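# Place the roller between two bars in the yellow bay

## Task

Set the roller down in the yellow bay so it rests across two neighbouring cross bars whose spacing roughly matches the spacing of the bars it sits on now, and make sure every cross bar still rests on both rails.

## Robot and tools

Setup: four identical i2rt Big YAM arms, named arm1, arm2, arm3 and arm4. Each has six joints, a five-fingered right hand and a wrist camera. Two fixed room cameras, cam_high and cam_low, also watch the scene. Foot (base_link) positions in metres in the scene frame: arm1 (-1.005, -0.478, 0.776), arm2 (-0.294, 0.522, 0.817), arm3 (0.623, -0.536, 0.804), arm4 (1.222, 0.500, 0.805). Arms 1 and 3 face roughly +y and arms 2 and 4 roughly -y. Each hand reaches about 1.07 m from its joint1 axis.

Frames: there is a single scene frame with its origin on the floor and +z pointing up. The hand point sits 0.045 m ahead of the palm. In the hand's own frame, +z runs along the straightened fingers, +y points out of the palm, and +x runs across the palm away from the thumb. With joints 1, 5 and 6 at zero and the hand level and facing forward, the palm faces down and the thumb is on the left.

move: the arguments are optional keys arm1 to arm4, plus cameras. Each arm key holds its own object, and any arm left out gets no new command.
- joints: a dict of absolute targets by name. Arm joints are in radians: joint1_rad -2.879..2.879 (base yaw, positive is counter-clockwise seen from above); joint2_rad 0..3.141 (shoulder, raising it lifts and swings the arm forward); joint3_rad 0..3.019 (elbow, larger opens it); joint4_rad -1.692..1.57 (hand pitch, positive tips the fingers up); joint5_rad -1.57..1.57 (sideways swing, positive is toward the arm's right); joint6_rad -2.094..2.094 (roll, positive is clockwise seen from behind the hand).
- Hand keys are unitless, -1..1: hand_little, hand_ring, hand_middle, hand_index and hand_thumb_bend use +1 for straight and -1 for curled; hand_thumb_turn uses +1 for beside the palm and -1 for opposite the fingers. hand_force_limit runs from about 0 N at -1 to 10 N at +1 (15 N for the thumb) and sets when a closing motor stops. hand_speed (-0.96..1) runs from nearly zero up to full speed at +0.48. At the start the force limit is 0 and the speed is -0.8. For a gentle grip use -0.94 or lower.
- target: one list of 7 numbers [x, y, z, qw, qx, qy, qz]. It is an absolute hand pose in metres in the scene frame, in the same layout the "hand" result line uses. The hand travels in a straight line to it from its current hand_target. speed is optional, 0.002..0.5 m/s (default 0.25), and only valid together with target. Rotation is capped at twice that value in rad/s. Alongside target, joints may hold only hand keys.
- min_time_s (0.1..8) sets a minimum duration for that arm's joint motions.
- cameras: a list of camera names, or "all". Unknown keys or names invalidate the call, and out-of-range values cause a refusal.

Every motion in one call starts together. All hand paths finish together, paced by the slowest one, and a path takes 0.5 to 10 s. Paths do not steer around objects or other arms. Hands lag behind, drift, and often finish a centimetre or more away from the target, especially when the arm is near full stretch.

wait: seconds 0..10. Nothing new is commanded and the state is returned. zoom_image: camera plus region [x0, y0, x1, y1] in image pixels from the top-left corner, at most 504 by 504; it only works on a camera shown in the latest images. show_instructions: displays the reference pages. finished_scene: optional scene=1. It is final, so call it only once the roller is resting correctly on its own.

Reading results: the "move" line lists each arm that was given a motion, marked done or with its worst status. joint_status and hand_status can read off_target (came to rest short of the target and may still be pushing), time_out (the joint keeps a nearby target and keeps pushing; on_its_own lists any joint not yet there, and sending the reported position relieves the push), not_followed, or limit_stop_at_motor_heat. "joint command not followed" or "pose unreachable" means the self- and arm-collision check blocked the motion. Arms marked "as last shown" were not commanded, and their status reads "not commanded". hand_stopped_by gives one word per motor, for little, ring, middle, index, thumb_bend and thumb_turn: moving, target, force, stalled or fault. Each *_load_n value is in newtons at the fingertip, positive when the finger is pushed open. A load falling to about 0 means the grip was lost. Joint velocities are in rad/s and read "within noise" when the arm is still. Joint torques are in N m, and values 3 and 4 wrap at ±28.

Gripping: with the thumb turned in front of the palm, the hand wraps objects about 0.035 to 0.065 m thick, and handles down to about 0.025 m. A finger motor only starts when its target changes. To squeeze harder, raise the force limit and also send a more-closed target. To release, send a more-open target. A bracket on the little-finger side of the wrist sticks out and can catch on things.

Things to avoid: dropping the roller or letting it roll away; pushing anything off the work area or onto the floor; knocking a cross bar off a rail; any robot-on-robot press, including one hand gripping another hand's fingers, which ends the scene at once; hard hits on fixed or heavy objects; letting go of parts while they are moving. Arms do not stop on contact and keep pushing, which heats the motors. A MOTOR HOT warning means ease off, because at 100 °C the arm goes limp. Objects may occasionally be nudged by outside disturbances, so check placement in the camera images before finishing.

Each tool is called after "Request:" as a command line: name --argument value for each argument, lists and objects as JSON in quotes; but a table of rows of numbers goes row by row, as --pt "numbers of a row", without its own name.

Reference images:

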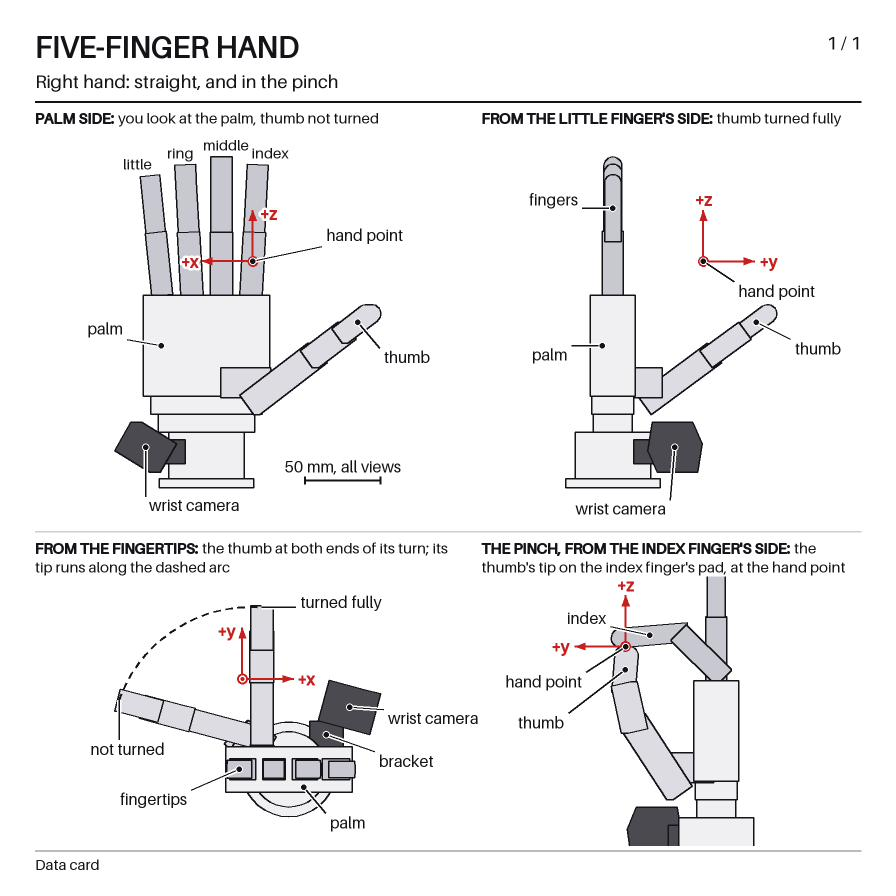

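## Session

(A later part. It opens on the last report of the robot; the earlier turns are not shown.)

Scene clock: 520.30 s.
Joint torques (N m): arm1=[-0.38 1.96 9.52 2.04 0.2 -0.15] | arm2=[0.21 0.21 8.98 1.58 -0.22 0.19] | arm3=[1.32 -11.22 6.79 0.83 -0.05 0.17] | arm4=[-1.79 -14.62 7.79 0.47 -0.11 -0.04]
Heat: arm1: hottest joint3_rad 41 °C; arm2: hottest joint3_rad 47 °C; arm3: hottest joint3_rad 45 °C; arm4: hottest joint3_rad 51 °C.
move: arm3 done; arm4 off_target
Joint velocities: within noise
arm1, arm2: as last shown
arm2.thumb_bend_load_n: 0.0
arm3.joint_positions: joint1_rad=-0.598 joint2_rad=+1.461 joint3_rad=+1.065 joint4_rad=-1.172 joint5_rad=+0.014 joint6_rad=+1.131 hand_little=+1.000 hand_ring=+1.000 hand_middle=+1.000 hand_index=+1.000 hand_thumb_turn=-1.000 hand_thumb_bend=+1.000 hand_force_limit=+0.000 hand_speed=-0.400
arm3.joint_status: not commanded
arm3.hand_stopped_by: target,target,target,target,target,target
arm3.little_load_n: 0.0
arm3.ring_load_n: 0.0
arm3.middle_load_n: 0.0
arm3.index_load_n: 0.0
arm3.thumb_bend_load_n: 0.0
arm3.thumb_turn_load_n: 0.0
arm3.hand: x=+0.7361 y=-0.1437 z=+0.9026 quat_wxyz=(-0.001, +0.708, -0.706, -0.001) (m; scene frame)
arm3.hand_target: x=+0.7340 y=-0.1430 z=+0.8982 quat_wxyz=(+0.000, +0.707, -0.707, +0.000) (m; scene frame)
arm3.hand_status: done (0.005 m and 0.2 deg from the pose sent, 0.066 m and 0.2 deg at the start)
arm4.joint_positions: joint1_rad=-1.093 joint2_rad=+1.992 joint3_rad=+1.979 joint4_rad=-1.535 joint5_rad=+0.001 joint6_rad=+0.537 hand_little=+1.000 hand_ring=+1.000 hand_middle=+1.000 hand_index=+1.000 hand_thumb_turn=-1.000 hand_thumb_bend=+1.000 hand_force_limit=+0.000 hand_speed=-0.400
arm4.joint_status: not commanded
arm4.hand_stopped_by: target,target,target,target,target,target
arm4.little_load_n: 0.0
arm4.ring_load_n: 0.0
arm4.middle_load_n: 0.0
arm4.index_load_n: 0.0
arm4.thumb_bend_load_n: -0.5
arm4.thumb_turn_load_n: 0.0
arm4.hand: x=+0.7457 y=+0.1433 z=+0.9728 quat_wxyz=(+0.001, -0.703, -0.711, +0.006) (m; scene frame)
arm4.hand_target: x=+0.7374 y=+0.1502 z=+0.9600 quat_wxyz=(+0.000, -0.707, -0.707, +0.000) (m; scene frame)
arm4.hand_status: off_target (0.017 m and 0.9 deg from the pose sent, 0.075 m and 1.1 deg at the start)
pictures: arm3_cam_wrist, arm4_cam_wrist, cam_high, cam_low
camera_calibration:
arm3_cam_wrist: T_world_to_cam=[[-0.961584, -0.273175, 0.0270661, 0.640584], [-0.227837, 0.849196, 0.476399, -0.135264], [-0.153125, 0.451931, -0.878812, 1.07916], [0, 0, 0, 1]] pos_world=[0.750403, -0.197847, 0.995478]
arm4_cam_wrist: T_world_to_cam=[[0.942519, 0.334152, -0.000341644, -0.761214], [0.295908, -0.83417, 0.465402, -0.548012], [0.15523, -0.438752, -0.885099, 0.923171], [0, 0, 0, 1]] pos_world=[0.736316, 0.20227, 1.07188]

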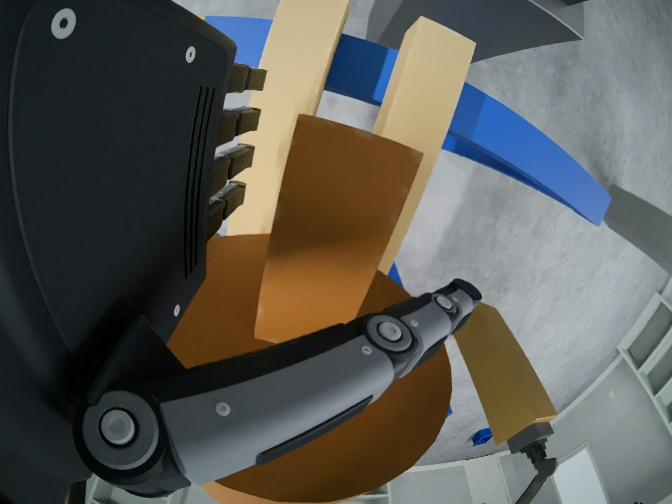

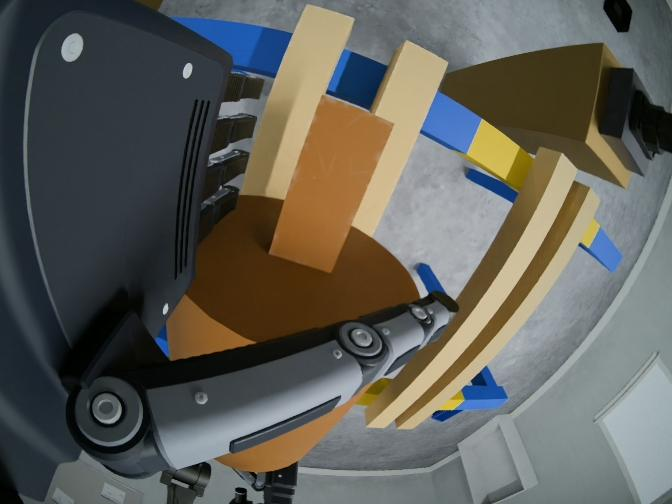

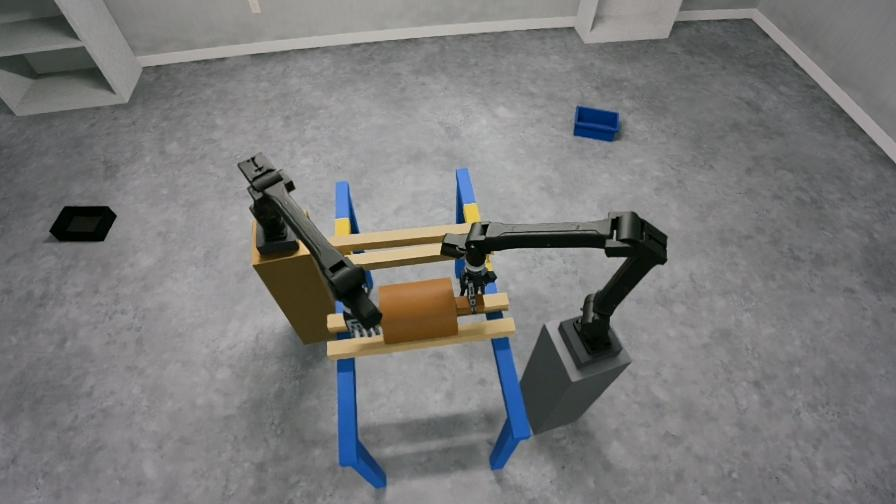

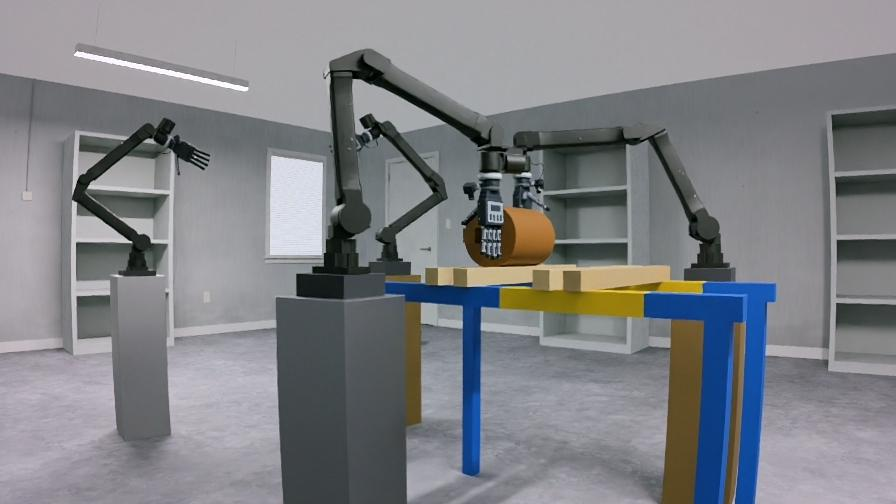

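Request:
move --arm4 '{"target": [0.739, 0.154, 0.894, 0, 0.7071, 0.7071, 0], "speed": 0.06}' --cameras '["cam_high", "cam_low", "arm3_cam_wrist", "arm4_cam_wrist"]'

Scene clock: 541.90 s.
Joint torques (N m): arm1=[-0.26 1.96 9.54 2.07 0.2 -0.15] | arm2=[0.15 0.26 8.99 1.57 -0.22 0.19] | arm3=[1.38 -11.22 6.8 0.84 -0.05 0.17] | arm4=[-1.85 -14.68 7.6 0.43 -0.11 -0.07]
Heat: arm1: hottest joint3_rad 41 °C; arm2: hottest joint3_rad 47 °C; arm3: hottest joint3_rad 44 °C; arm4: hottest joint3_rad 49 °C.
move: arm4 off_target
Joint velocities: within noise
arm1, arm2, arm3: as last shown
arm4.joint_positions: joint1_rad=-1.097 joint2_rad=+2.006 joint3_rad=+1.827 joint4_rad=-1.369 joint5_rad=+0.001 joint6_rad=+0.536 hand_little=+1.000 hand_ring=+1.000 hand_middle=+1.000 hand_index=+1.000 hand_thumb_turn=-1.000 hand_thumb_bend=+1.000 hand_force_limit=+0.000 hand_speed=-0.400
arm4.joint_status: not commanded
arm4.hand_stopped_by: target,target,target,target,target,target
arm4.little_load_n: 0.0
arm4.ring_load_n: 0.0
arm4.middle_load_n: 0.0
arm4.index_load_n: 0.0
arm4.thumb_bend_load_n: 0.0
arm4.thumb_turn_load_n: 0.0
arm4.hand: x=+0.7464 y=+0.1462 z=+0.9066 quat_wxyz=(+0.001, -0.704, -0.710, +0.006) (m; scene frame)
arm4.hand_target: x=+0.7394 y=+0.1540 z=+0.8942 quat_wxyz=(+0.000, -0.707, -0.707, +0.000) (m; scene frame)
arm4.hand_status: off_target (0.017 m and 0.8 deg from the pose sent, 0.080 m and 0.9 deg at the start)
pictures: arm3_cam_wrist, arm4_cam_wrist, cam_high, cam_low
camera_calibration:
arm3_cam_wrist: T_world_to_cam=[[-0.961584, -0.273175, 0.0270661, 0.640584], [-0.227837, 0.849196, 0.476399, -0.135264], [-0.153125, 0.451931, -0.878812, 1.07916], [0, 0, 0, 1]] pos_world=[0.750403, -0.197847, 0.995478]
arm4_cam_wrist: T_world_to_cam=[[0.943432, 0.331565, -0.000306926, -0.763135], [0.293608, -0.835, 0.46537, -0.513129], [0.154044, -0.439136, -0.885116, 0.866692], [0, 0, 0, 1]] pos_world=[0.737116, 0.205161, 1.00568]

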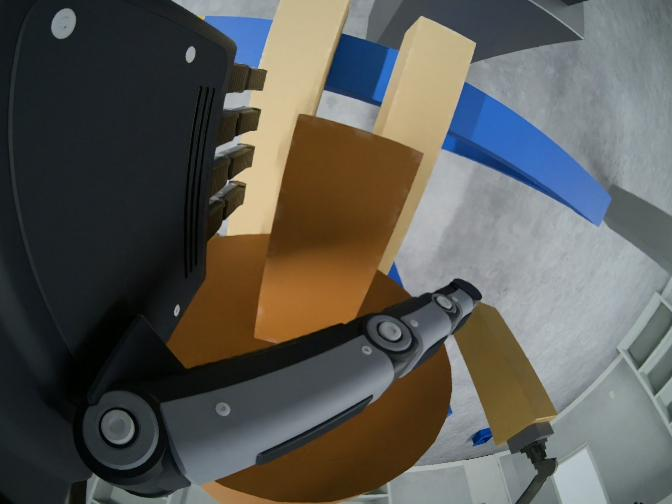

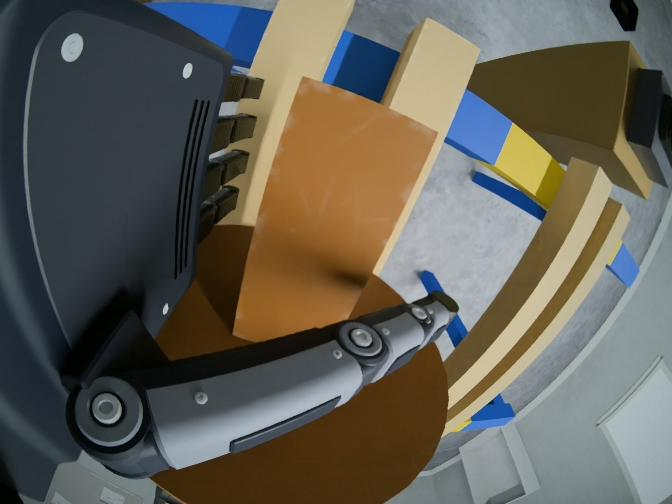

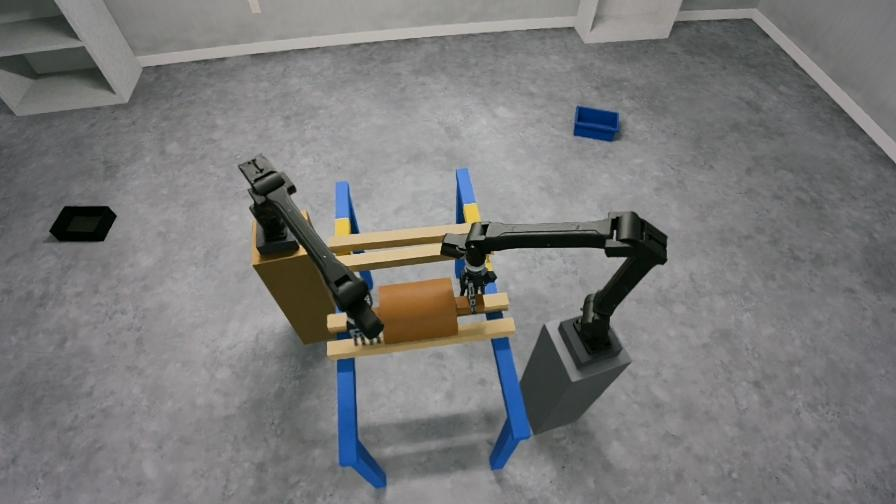

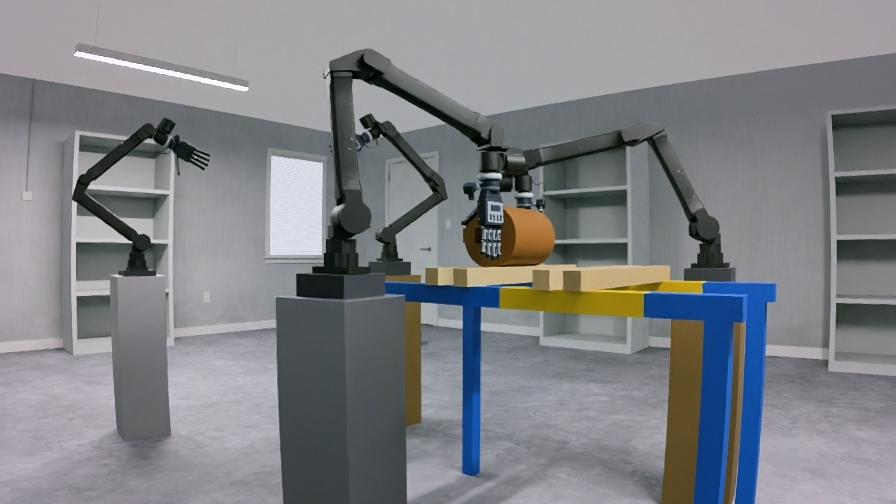

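Request:
move --arm3 '{"target": [0.735, -0.143, 0.892, 0, 0.7071, -0.7071, 0], "speed": 0.04, "joints": {"hand_speed": -0.8, "hand_index": 0.45, "hand_middle": 0.45, "hand_ring": 0.45}}' --arm4 '{"joints": {"hand_speed": -0.8, "hand_index": 0.45, "hand_middle": 0.45, "hand_ring": 0.45}}' --cameras '["cam_high", "cam_low", "arm3_cam_wrist", "arm4_cam_wrist"]'

Request:
zoom_image --camera "cam_low" --region '[420, 150, 600, 300]'

Scene clock: 589.03 s.
Joint torques (N m): arm1=[-0.38 1.96 9.57 2.03 0.2 -0.14] | arm2=[0.21 0.26 8.98 1.58 -0.22 0.18] | arm3=[1.2 -11.05 6.72 0.83 -0.06 0.15] | arm4=[-1.85 -14.68 7.6 0.46 -0.11 -0.07]
Heat: arm1: hottest joint3_rad 42 °C; arm2: hottest joint3_rad 47 °C; arm3: hottest joint3_rad 43 °C; arm4: hottest joint3_rad 47 °C.
move: arm3 done; arm4 done
Joint velocities: within noise
arm1, arm2: as last shown
arm3.joint_positions: joint1_rad=-0.598 joint2_rad=+1.467 joint3_rad=+1.057 joint4_rad=-1.156 joint5_rad=+0.014 joint6_rad=+1.131 hand_little=+1.000 hand_ring=+0.450 hand_middle=+0.450 hand_index=+0.450 hand_thumb_turn=-1.000 hand_thumb_bend=+1.000 hand_force_limit=+0.000 hand_speed=-0.800
arm3.joint_status: all done
arm3.hand_stopped_by: target,target,target,target,target,target
arm3.little_load_n: 0.0
arm3.ring_load_n: 0.0
arm3.middle_load_n: 0.0
arm3.index_load_n: 0.5
arm3.thumb_bend_load_n: 0.0
arm3.thumb_turn_load_n: 0.0
arm3.hand: x=+0.7363 y=-0.1430 z=+0.8973 quat_wxyz=(-0.001, +0.708, -0.706, -0.001) (m; scene frame)
arm3.hand_target: x=+0.7350 y=-0.1431 z=+0.8921 quat_wxyz=(+0.000, +0.707, -0.707, +0.000) (m; scene frame)
arm3.hand_status: done (0.005 m and 0.3 deg from the pose sent, 0.011 m and 0.2 deg at the start)
arm4.joint_positions: joint1_rad=-1.097 joint2_rad=+2.006 joint3_rad=+1.827 joint4_rad=-1.369 joint5_rad=+0.001 joint6_rad=+0.536 hand_little=+1.000 hand_ring=+0.450 hand_middle=+0.450 hand_index=+0.450 hand_thumb_turn=-1.000 hand_thumb_bend=+1.000 hand_force_limit=+0.000 hand_speed=-0.800
arm4.joint_status: all done
arm4.hand_stopped_by: target,target,target,target,target,target
arm4.little_load_n: 0.0
arm4.ring_load_n: 0.0
arm4.middle_load_n: 0.0
arm4.index_load_n: 0.0
arm4.thumb_bend_load_n: 0.0
arm4.thumb_turn_load_n: 0.0
arm4.hand: x=+0.7464 y=+0.1462 z=+0.9066 quat_wxyz=(+0.001, -0.704, -0.710, +0.006) (m; scene frame)
arm4.hand_target: x=+0.7394 y=+0.1540 z=+0.8942 quat_wxyz=(+0.000, -0.707, -0.707, +0.000) (m; scene frame)
arm4.hand_status: not commanded
pictures: arm3_cam_wrist, arm4_cam_wrist, cam_high, cam_low
camera_calibration:
arm3_cam_wrist: T_world_to_cam=[[-0.961622, -0.273155, 0.0258601, 0.64229], [-0.228145, 0.848393, 0.477681, -0.13432], [-0.15242, 0.453449, -0.878153, 1.07342], [0, 0, 0, 1]] pos_world=[0.750606, -0.197339, 0.990179]
arm4_cam_wrist: T_world_to_cam=[[0.943432, 0.331565, -0.000306926, -0.763135], [0.293608, -0.835, 0.46537, -0.513129], [0.154044, -0.439136, -0.885116, 0.866692], [0, 0, 0, 1]] pos_world=[0.737116, 0.205161, 1.00568]

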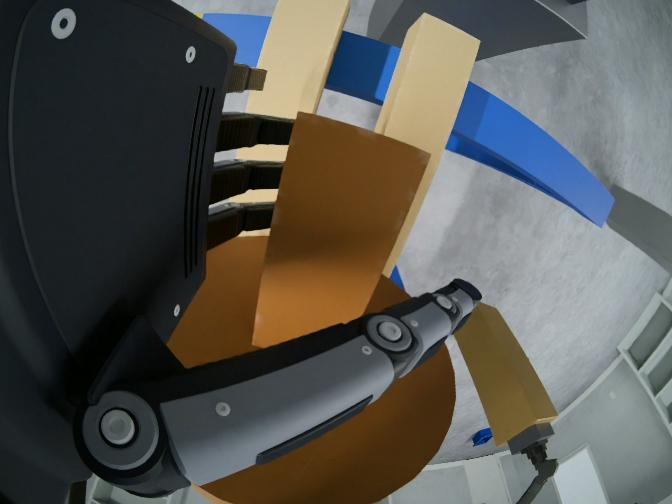

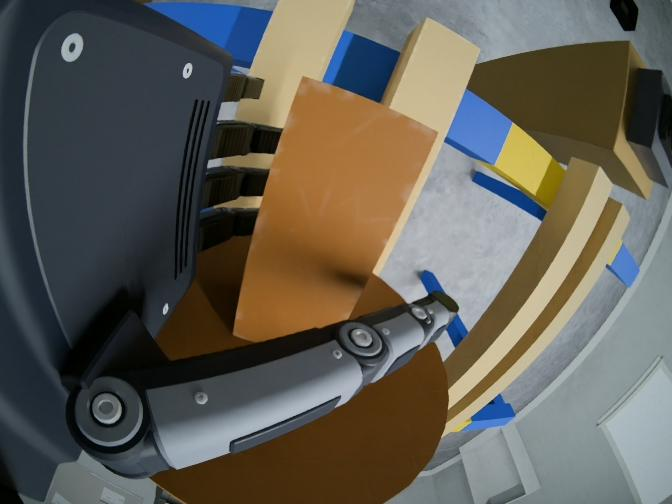

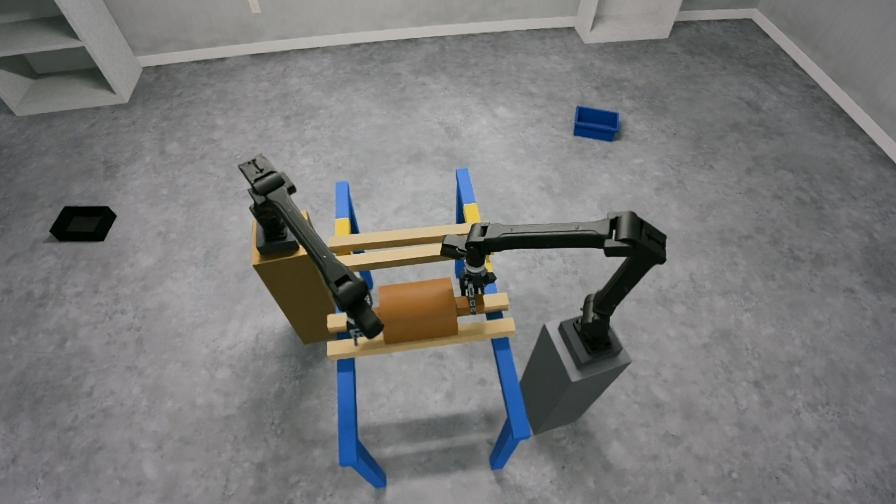

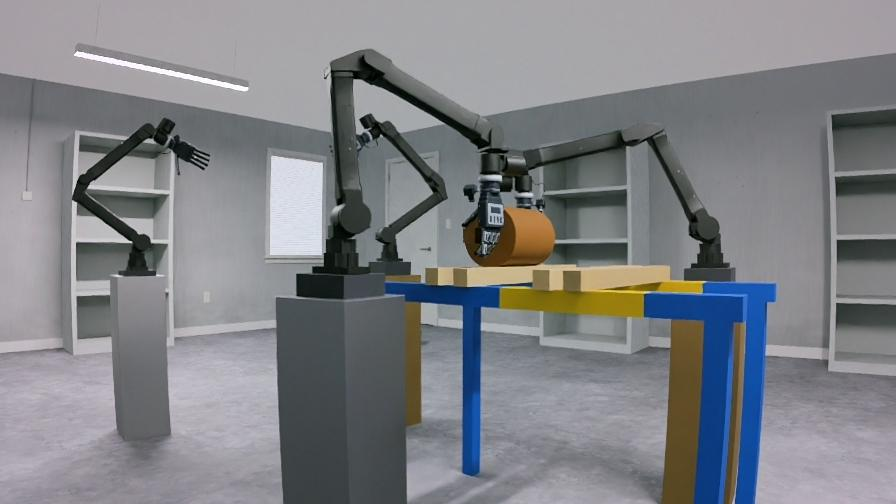

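Scaled by 2.800 from the camera's 896x504 image, which has a finer 1280x720 frame.

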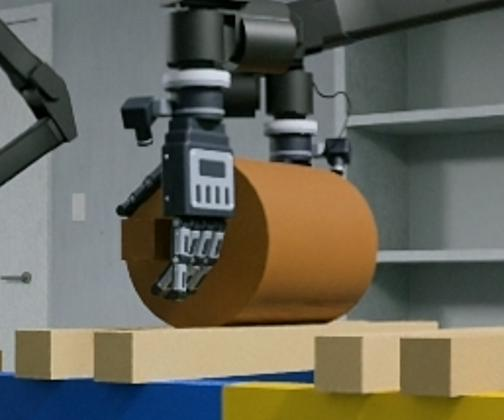

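Request:
move --arm3 '{"joints": {"hand_speed": -0.9, "hand_force_limit": -0.6, "hand_index": -0.8, "hand_middle": -0.8, "hand_ring": -0.8, "hand_thumb_bend": -0.8}}' --arm4 '{"joints": {"hand_speed": -0.9, "hand_force_limit": -0.6, "hand_index": -0.8, "hand_middle": -0.8, "hand_ring": -0.8, "hand_thumb_bend": -0.8}}' --cameras '["cam_high", "cam_low", "arm3_cam_wrist", "arm4_cam_wrist"]'

Request:
zoom_image --camera "cam_low" --region '[420, 150, 600, 300]'

Scene clock: 608.43 s.
Joint torques (N m): arm1=[-0.38 1.9 9.52 2.06 0.2 -0.14] | arm2=[0.21 0.26 8.98 1.59 -0.23 0.19] | arm3=[1.26 -12.63 7.09 0.4 -0.7 0.15] | arm4=[-1.79 -15.33 7.58 0.2 -0.17 -0.07]
Heat: arm1: hottest joint3_rad 42 °C; arm2: hottest joint3_rad 47 °C; arm3: hottest joint3_rad 44 °C; arm4: hottest joint3_rad 47 °C.
move: arm3 off_target; arm4 off_target
Joint velocities: within noise
arm1, arm2: as last shown
arm2.middle_load_n: -0.5
arm3.joint_positions: joint1_rad=-0.598 joint2_rad=+1.482 joint3_rad=+1.051 joint4_rad=-1.146 joint5_rad=+0.028 joint6_rad=+1.131 hand_little=+1.000 hand_ring=-0.033 hand_middle=-0.051 hand_index=-0.043 hand_thumb_turn=-1.000 hand_thumb_bend=+0.733 hand_force_limit=-0.600 hand_speed=-0.900
arm3.joint_status: hand_ring off_target (ended at -0.033, target -0.800); hand_middle off_target (ended at -0.051, target -0.800); hand_index off_target (ended at -0.043, target -0.800); hand_thumb_bend off_target (ended at +0.733, target -0.800); the others done
arm3.hand_stopped_by: target,force,force,force,force,target
arm3.little_load_n: 0.0
arm3.ring_load_n: 0.0
arm3.middle_load_n: 3.0
arm3.index_load_n: 1.5
arm3.thumb_bend_load_n: 3.5
arm3.thumb_turn_load_n: 0.0
arm3.hand: x=+0.7388 y=-0.1445 z=+0.8884 quat_wxyz=(+0.001, +0.708, -0.706, +0.008) (m; scene frame)
arm3.hand_target: x=+0.7350 y=-0.1430 z=+0.8921 quat_wxyz=(+0.000, +0.707, -0.707, +0.000) (m; scene frame)
arm3.hand_status: not commanded
arm4.joint_positions: joint1_rad=-1.097 joint2_rad=+2.015 joint3_rad=+1.827 joint4_rad=-1.362 joint5_rad=+0.002 joint6_rad=+0.536 hand_little=+1.000 hand_ring=-0.107 hand_middle=-0.117 hand_index=-0.098 hand_thumb_turn=-1.000 hand_thumb_bend=+0.715 hand_force_limit=-0.600 hand_speed=-0.900
arm4.joint_status: hand_ring off_target (ended at -0.107, target -0.800); hand_middle off_target (ended at -0.117, target -0.800); hand_index off_target (ended at -0.098, target -0.800); hand_thumb_bend off_target (ended at +0.715, target -0.800); the others done
arm4.hand_stopped_by: target,force,force,force,force,target
arm4.little_load_n: 0.0
arm4.ring_load_n: 1.0
arm4.middle_load_n: 3.5
arm4.index_load_n: 0.5
arm4.thumb_bend_load_n: 5.5
arm4.thumb_turn_load_n: 1.0
arm4.hand: x=+0.7449 y=+0.1457 z=+0.9016 quat_wxyz=(+0.001, -0.704, -0.710, +0.005) (m; scene frame)
arm4.hand_target: x=+0.7394 y=+0.1542 z=+0.8942 quat_wxyz=(+0.000, -0.707, -0.707, +0.000) (m; scene frame)
arm4.hand_status: not commanded
pictures: arm3_cam_wrist, arm4_cam_wrist, cam_high, cam_low
camera_calibration:
arm3_cam_wrist: T_world_to_cam=[[-0.96196, -0.272293, 0.0221393, 0.648159], [-0.231688, 0.856075, 0.462013, -0.110568], [-0.144756, 0.439308, -0.886597, 1.06635], [0, 0, 0, 1]] pos_world=[0.752246, -0.197314, 0.98216]
arm4_cam_wrist: T_world_to_cam=[[0.943562, 0.331193, 0.00139222, -0.763244], [0.292711, -0.83588, 0.464355, -0.509056], [0.154955, -0.43774, -0.885648, 0.861904], [0, 0, 0, 1]] pos_world=[0.735618, 0.204562, 1.00079]

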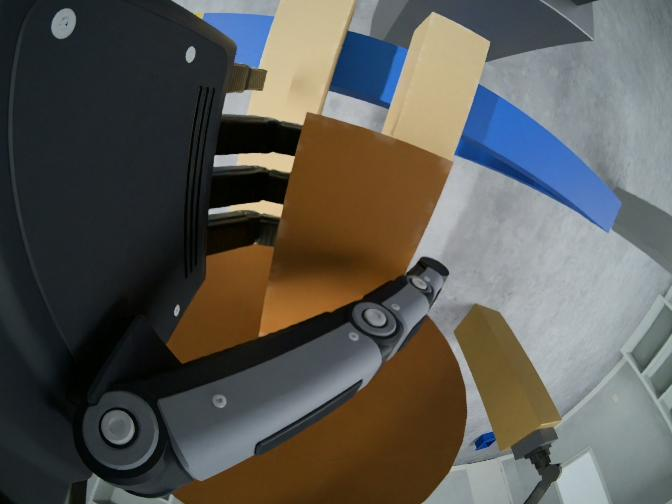

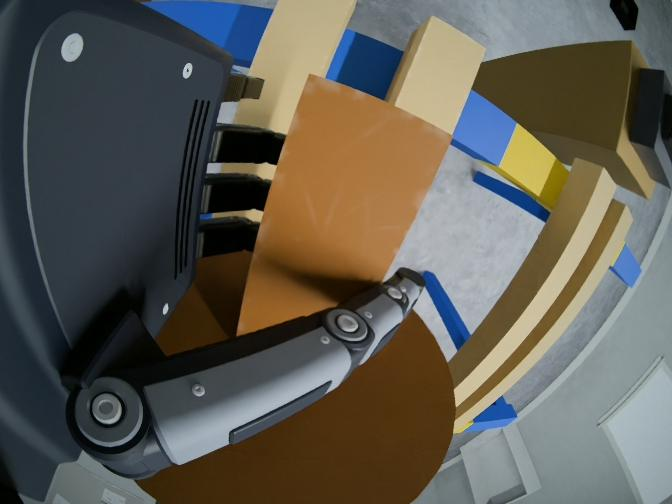

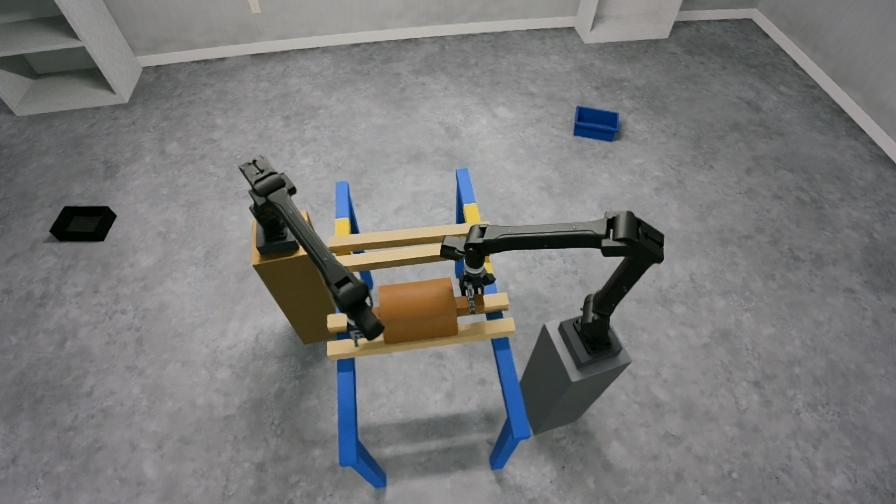

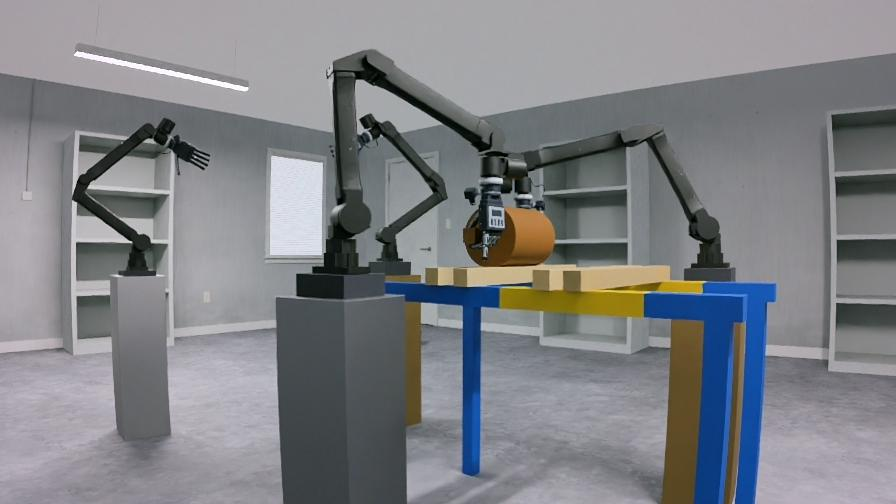

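Scaled by 2.800 from the camera's 896x504 image, which has a finer 1280x720 frame.

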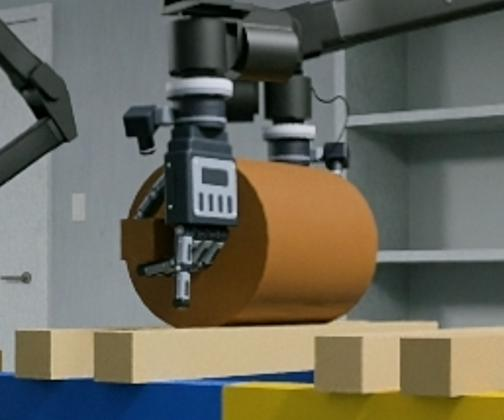

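Request:
move --arm3 '{"joints": {"hand_speed": -0.92, "hand_force_limit": 0.2, "hand_index": -0.6, "hand_middle": -0.6, "hand_ring": -0.6, "hand_thumb_bend": -0.6}}' --arm4 '{"joints": {"hand_speed": -0.92, "hand_force_limit": 0.2, "hand_index": -0.6, "hand_middle": -0.6, "hand_ring": -0.6, "hand_thumb_bend": -0.6}}' --cameras '["cam_high", "cam_low", "arm3_cam_wrist", "arm4_cam_wrist"]'

Request:
zoom_image --camera "cam_low" --region '[420, 150, 600, 300]'

Scene clock: 618.10 s.
Joint torques (N m): arm1=[-0.26 1.9 9.51 2.04 0.2 -0.14] | arm2=[0.21 0.26 8.99 1.57 -0.22 0.19] | arm3=[1.32 -12.81 7.08 0.38 -0.61 0.15] | arm4=[-1.85 -15.5 7.65 0.21 0.03 -0.07]
Heat: arm1: hottest joint3_rad 42 °C; arm2: hottest joint3_rad 47 °C; arm3: hottest joint3_rad 44 °C; arm4: hottest joint3_rad 46 °C.
move: arm3 off_target; arm4 off_target
Joint velocities: within noise
arm1, arm2: as last shown
arm2.middle_load_n: 0.0
arm3.joint_positions: joint1_rad=-0.599 joint2_rad=+1.484 joint3_rad=+1.051 joint4_rad=-1.145 joint5_rad=+0.026 joint6_rad=+1.131 hand_little=+1.000 hand_ring=-0.076 hand_middle=-0.072 hand_index=-0.077 hand_thumb_turn=-1.000 hand_thumb_bend=+0.728 hand_force_limit=+0.200 hand_speed=-0.920
arm3.joint_status: hand_ring off_target (ended at -0.076, target -0.600); hand_middle off_target (ended at -0.072, target -0.600); hand_index off_target (ended at -0.077, target -0.600); hand_thumb_bend off_target (ended at +0.728, target -0.600); the others done
arm3.hand_stopped_by: target,force,force,force,force,target
arm3.little_load_n: 0.0
arm3.ring_load_n: 6.0
arm3.middle_load_n: 2.0
arm3.index_load_n: 6.5
arm3.thumb_bend_load_n: 14.0
arm3.thumb_turn_load_n: 0.5
arm3.hand: x=+0.7386 y=-0.1444 z=+0.8878 quat_wxyz=(+0.002, +0.708, -0.706, +0.007) (m; scene frame)
arm3.hand_target: x=+0.7350 y=-0.1430 z=+0.8921 quat_wxyz=(+0.000, +0.707, -0.707, +0.000) (m; scene frame)
arm3.hand_status: not commanded
arm4.joint_positions: joint1_rad=-1.097 joint2_rad=+2.016 joint3_rad=+1.826 joint4_rad=-1.362 joint5_rad=-0.002 joint6_rad=+0.536 hand_little=+1.000 hand_ring=-0.142 hand_middle=-0.137 hand_index=-0.133 hand_thumb_turn=-1.000 hand_thumb_bend=+0.713 hand_force_limit=+0.200 hand_speed=-0.920
arm4.joint_status: hand_ring off_target (ended at -0.142, target -0.600); hand_middle off_target (ended at -0.137, target -0.600); hand_index off_target (ended at -0.133, target -0.600); hand_thumb_bend off_target (ended at +0.713, target -0.600); the others done
arm4.hand_stopped_by: target,force,force,force,force,target
arm4.little_load_n: 0.0
arm4.ring_load_n: 7.5
arm4.middle_load_n: 2.0
arm4.index_load_n: 7.0
arm4.thumb_bend_load_n: 15.0
arm4.thumb_turn_load_n: 2.5
arm4.hand: x=+0.7456 y=+0.1452 z=+0.9009 quat_wxyz=(-0.001, -0.704, -0.710, +0.004) (m; scene frame)
arm4.hand_target: x=+0.7393 y=+0.1542 z=+0.8943 quat_wxyz=(+0.000, -0.707, -0.707, +0.000) (m; scene frame)
arm4.hand_status: not commanded
pictures: arm3_cam_wrist, arm4_cam_wrist, cam_high, cam_low
camera_calibration:
arm3_cam_wrist: T_world_to_cam=[[-0.962019, -0.27187, 0.0246053, 0.645896], [-0.230227, 0.856476, 0.462, -0.111386], [-0.146678, 0.438788, -0.886538, 1.06706], [0, 0, 0, 1]] pos_world=[0.752235, -0.197216, 0.981561]
arm4_cam_wrist: T_world_to_cam=[[0.943521, 0.331287, 0.00411789, -0.766145], [0.291019, -0.834648, 0.467623, -0.51126], [0.158354, -0.440013, -0.883919, 0.85717], [0, 0, 0, 1]] pos_world=[0.735924, 0.204259, 0.9999]

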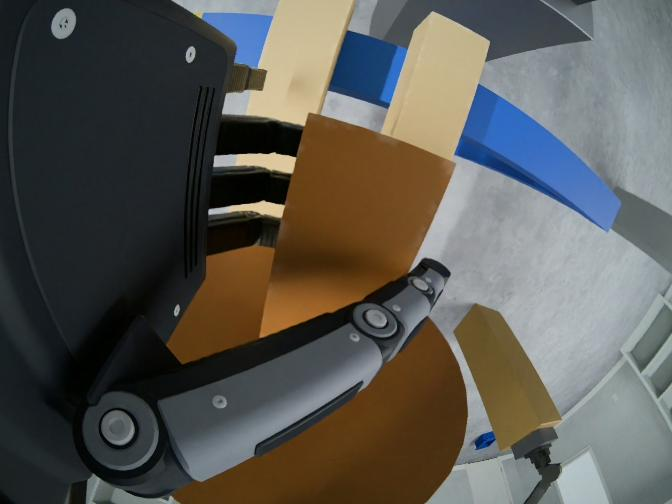

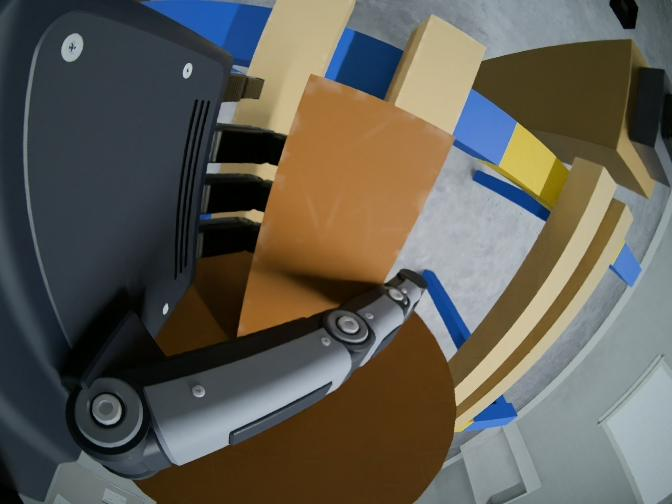

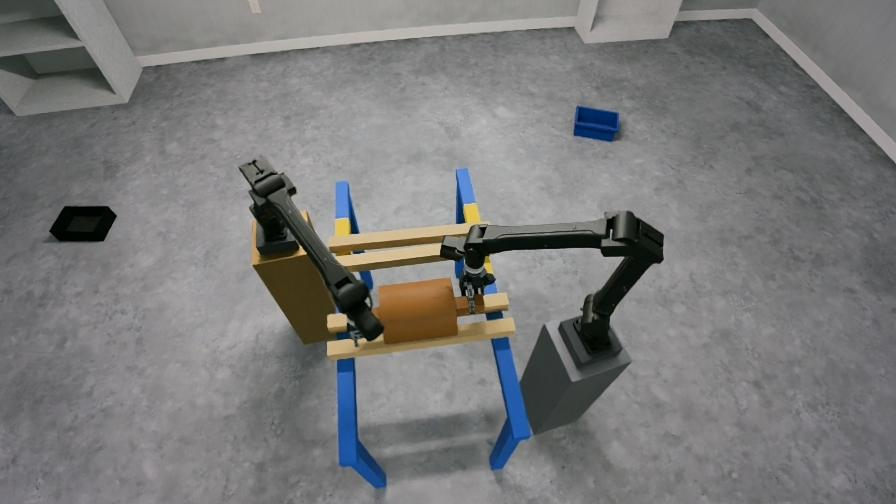

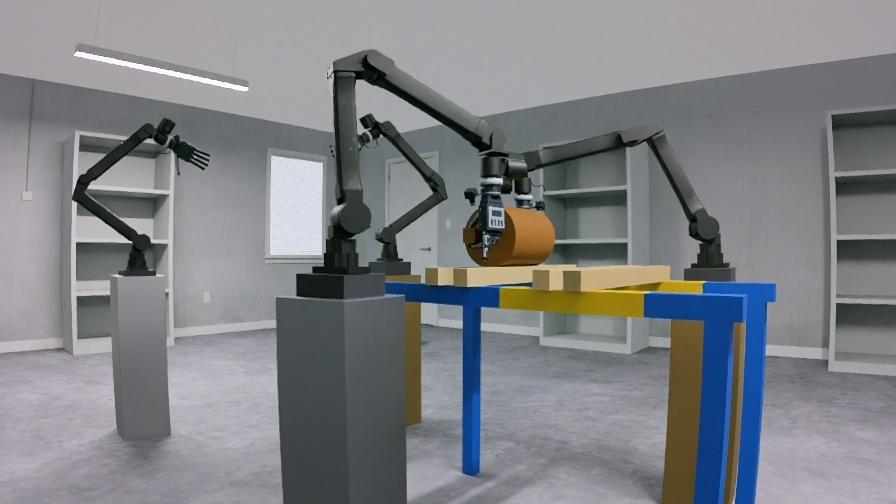

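Scaled by 2.800 from the camera's 896x504 image, which has a finer 1280x720 frame.

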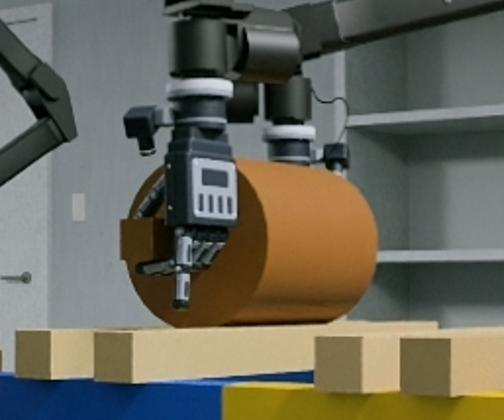

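Request:
move --arm3 '{"target": [0.735, -0.143, 0.932, 0, 0.7071, -0.7071, 0], "speed": 0.03}' --arm4 '{"target": [0.7393, 0.1542, 0.934, 0, 0.7071, 0.7071, 0], "speed": 0.03}' --cameras '["cam_high", "cam_low", "arm3_cam_wrist", "arm4_cam_wrist"]'

Request:
zoom_image --camera "cam_low" --region '[420, 150, 600, 300]'

Scene clock: 627.70 s.
Joint torques (N m): arm1=[-0.32 2.08 9.48 2.04 0.19 -0.14] | arm2=[0.21 0.21 8.98 1.59 -0.22 0.18] | arm3=[0.97 -16.38 11.58 -2.65 -0.04 -0.09] | arm4=[-1.73 -17.85 12.03 -1.81 0.28 -0.18]
Heat: arm1: hottest joint3_rad 42 °C; arm2: hottest joint3_rad 47 °C; arm3: hottest joint3_rad 44 °C; arm4: hottest joint3_rad 46 °C.
move: arm3 off_target; arm4 off_target
Joint velocities: within noise
arm1, arm2: as last shown
arm3.joint_positions: joint1_rad=-0.592 joint2_rad=+1.484 joint3_rad=+1.051 joint4_rad=-1.172 joint5_rad=+0.013 joint6_rad=+1.158 hand_little=+1.000 hand_ring=-0.075 hand_middle=-0.072 hand_index=-0.077 hand_thumb_turn=-1.000 hand_thumb_bend=+0.728 hand_force_limit=+0.200 hand_speed=-0.920
arm3.joint_status: not commanded
arm3.hand_stopped_by: target,force,force,force,force,target
arm3.little_load_n: 0.0
arm3.ring_load_n: 7.5
arm3.middle_load_n: 1.0
arm3.index_load_n: 1.5
arm3.thumb_bend_load_n: 9.5
arm3.thumb_turn_load_n: 6.0
arm3.hand: x=+0.7318 y=-0.1475 z=+0.8889 quat_wxyz=(+0.017, +0.700, -0.713, +0.006) (m; scene frame)
arm3.hand_target: x=+0.7342 y=-0.1437 z=+0.9298 quat_wxyz=(-0.001, +0.707, -0.707, +0.000) (m; scene frame)
arm3.hand_status: off_target (0.043 m and 2.3 deg from the pose sent, 0.044 m and 0.9 deg at the start)
arm4.joint_positions: joint1_rad=-1.097 joint2_rad=+2.023 joint3_rad=+1.837 joint4_rad=-1.394 joint5_rad=-0.008 joint6_rad=+0.548 hand_little=+1.000 hand_ring=-0.142 hand_middle=-0.137 hand_index=-0.134 hand_thumb_turn=-1.000 hand_thumb_bend=+0.713 hand_force_limit=+0.200 hand_speed=-0.920
arm4.joint_status: not commanded
arm4.hand_stopped_by: target,force,force,force,force,target
arm4.little_load_n: 0.0
arm4.ring_load_n: 12.0
arm4.middle_load_n: 3.0
arm4.index_load_n: 1.5
arm4.thumb_bend_load_n: 8.0
arm4.thumb_turn_load_n: 6.5
arm4.hand: x=+0.7500 y=+0.1460 z=+0.9023 quat_wxyz=(-0.007, -0.708, -0.706, -0.008) (m; scene frame)
arm4.hand_target: x=+0.7402 y=+0.1544 z=+0.9334 quat_wxyz=(+0.000, -0.707, -0.707, +0.001) (m; scene frame)
arm4.hand_status: off_target (0.034 m and 1.3 deg from the pose sent, 0.035 m and 0.7 deg at the start)
pictures: arm3_cam_wrist, arm4_cam_wrist, cam_high, cam_low
camera_calibration:
arm3_cam_wrist: T_world_to_cam=[[-0.966735, -0.250636, 0.0510482, 0.621598], [-0.201663, 0.869625, 0.450649, -0.119712], [-0.157342, 0.425363, -0.89124, 1.07833], [0, 0, 0, 1]] pos_world=[0.746445, -0.198784, 0.983269]
arm4_cam_wrist: T_world_to_cam=[[0.946903, 0.319897, 0.0322455, -0.79682], [0.268669, -0.842356, 0.467175, -0.494171], [0.17661, -0.433706, -0.883577, 0.843198], [0, 0, 0, 1]] pos_world=[0.738362, 0.204333, 1.00159]

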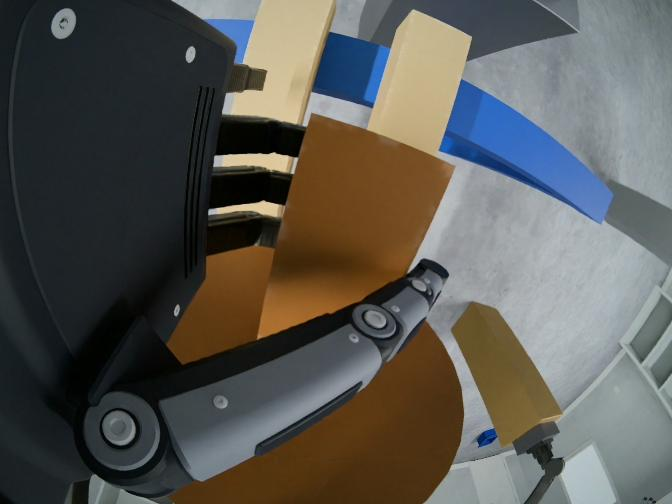

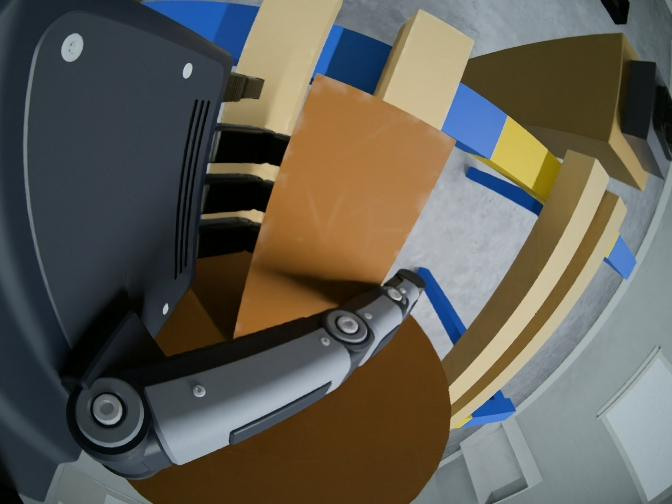

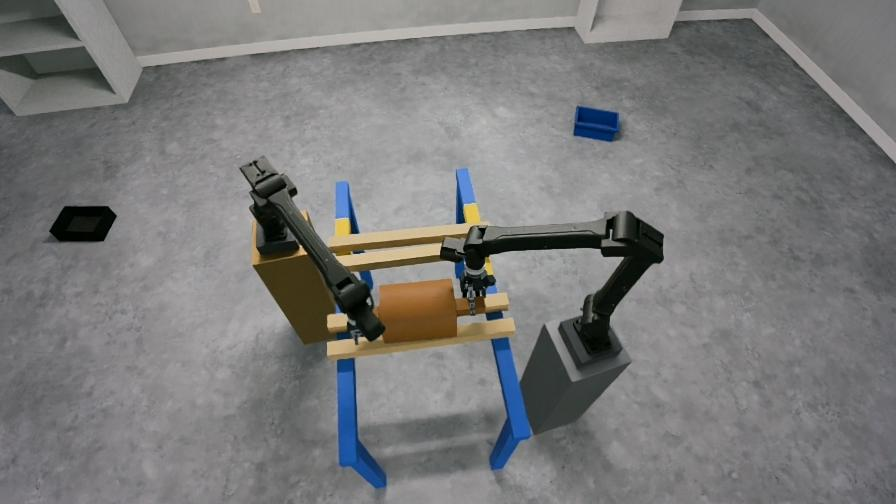

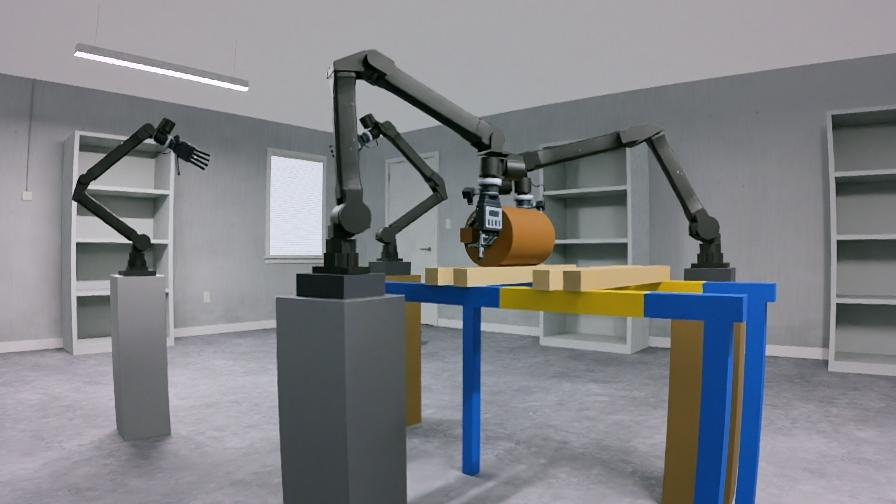

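Scaled by 2.800 from the camera's 896x504 image, which has a finer 1280x720 frame.

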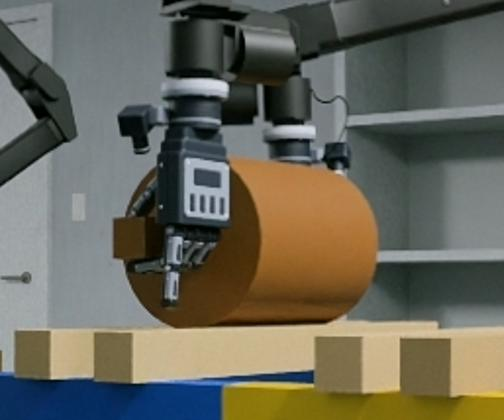

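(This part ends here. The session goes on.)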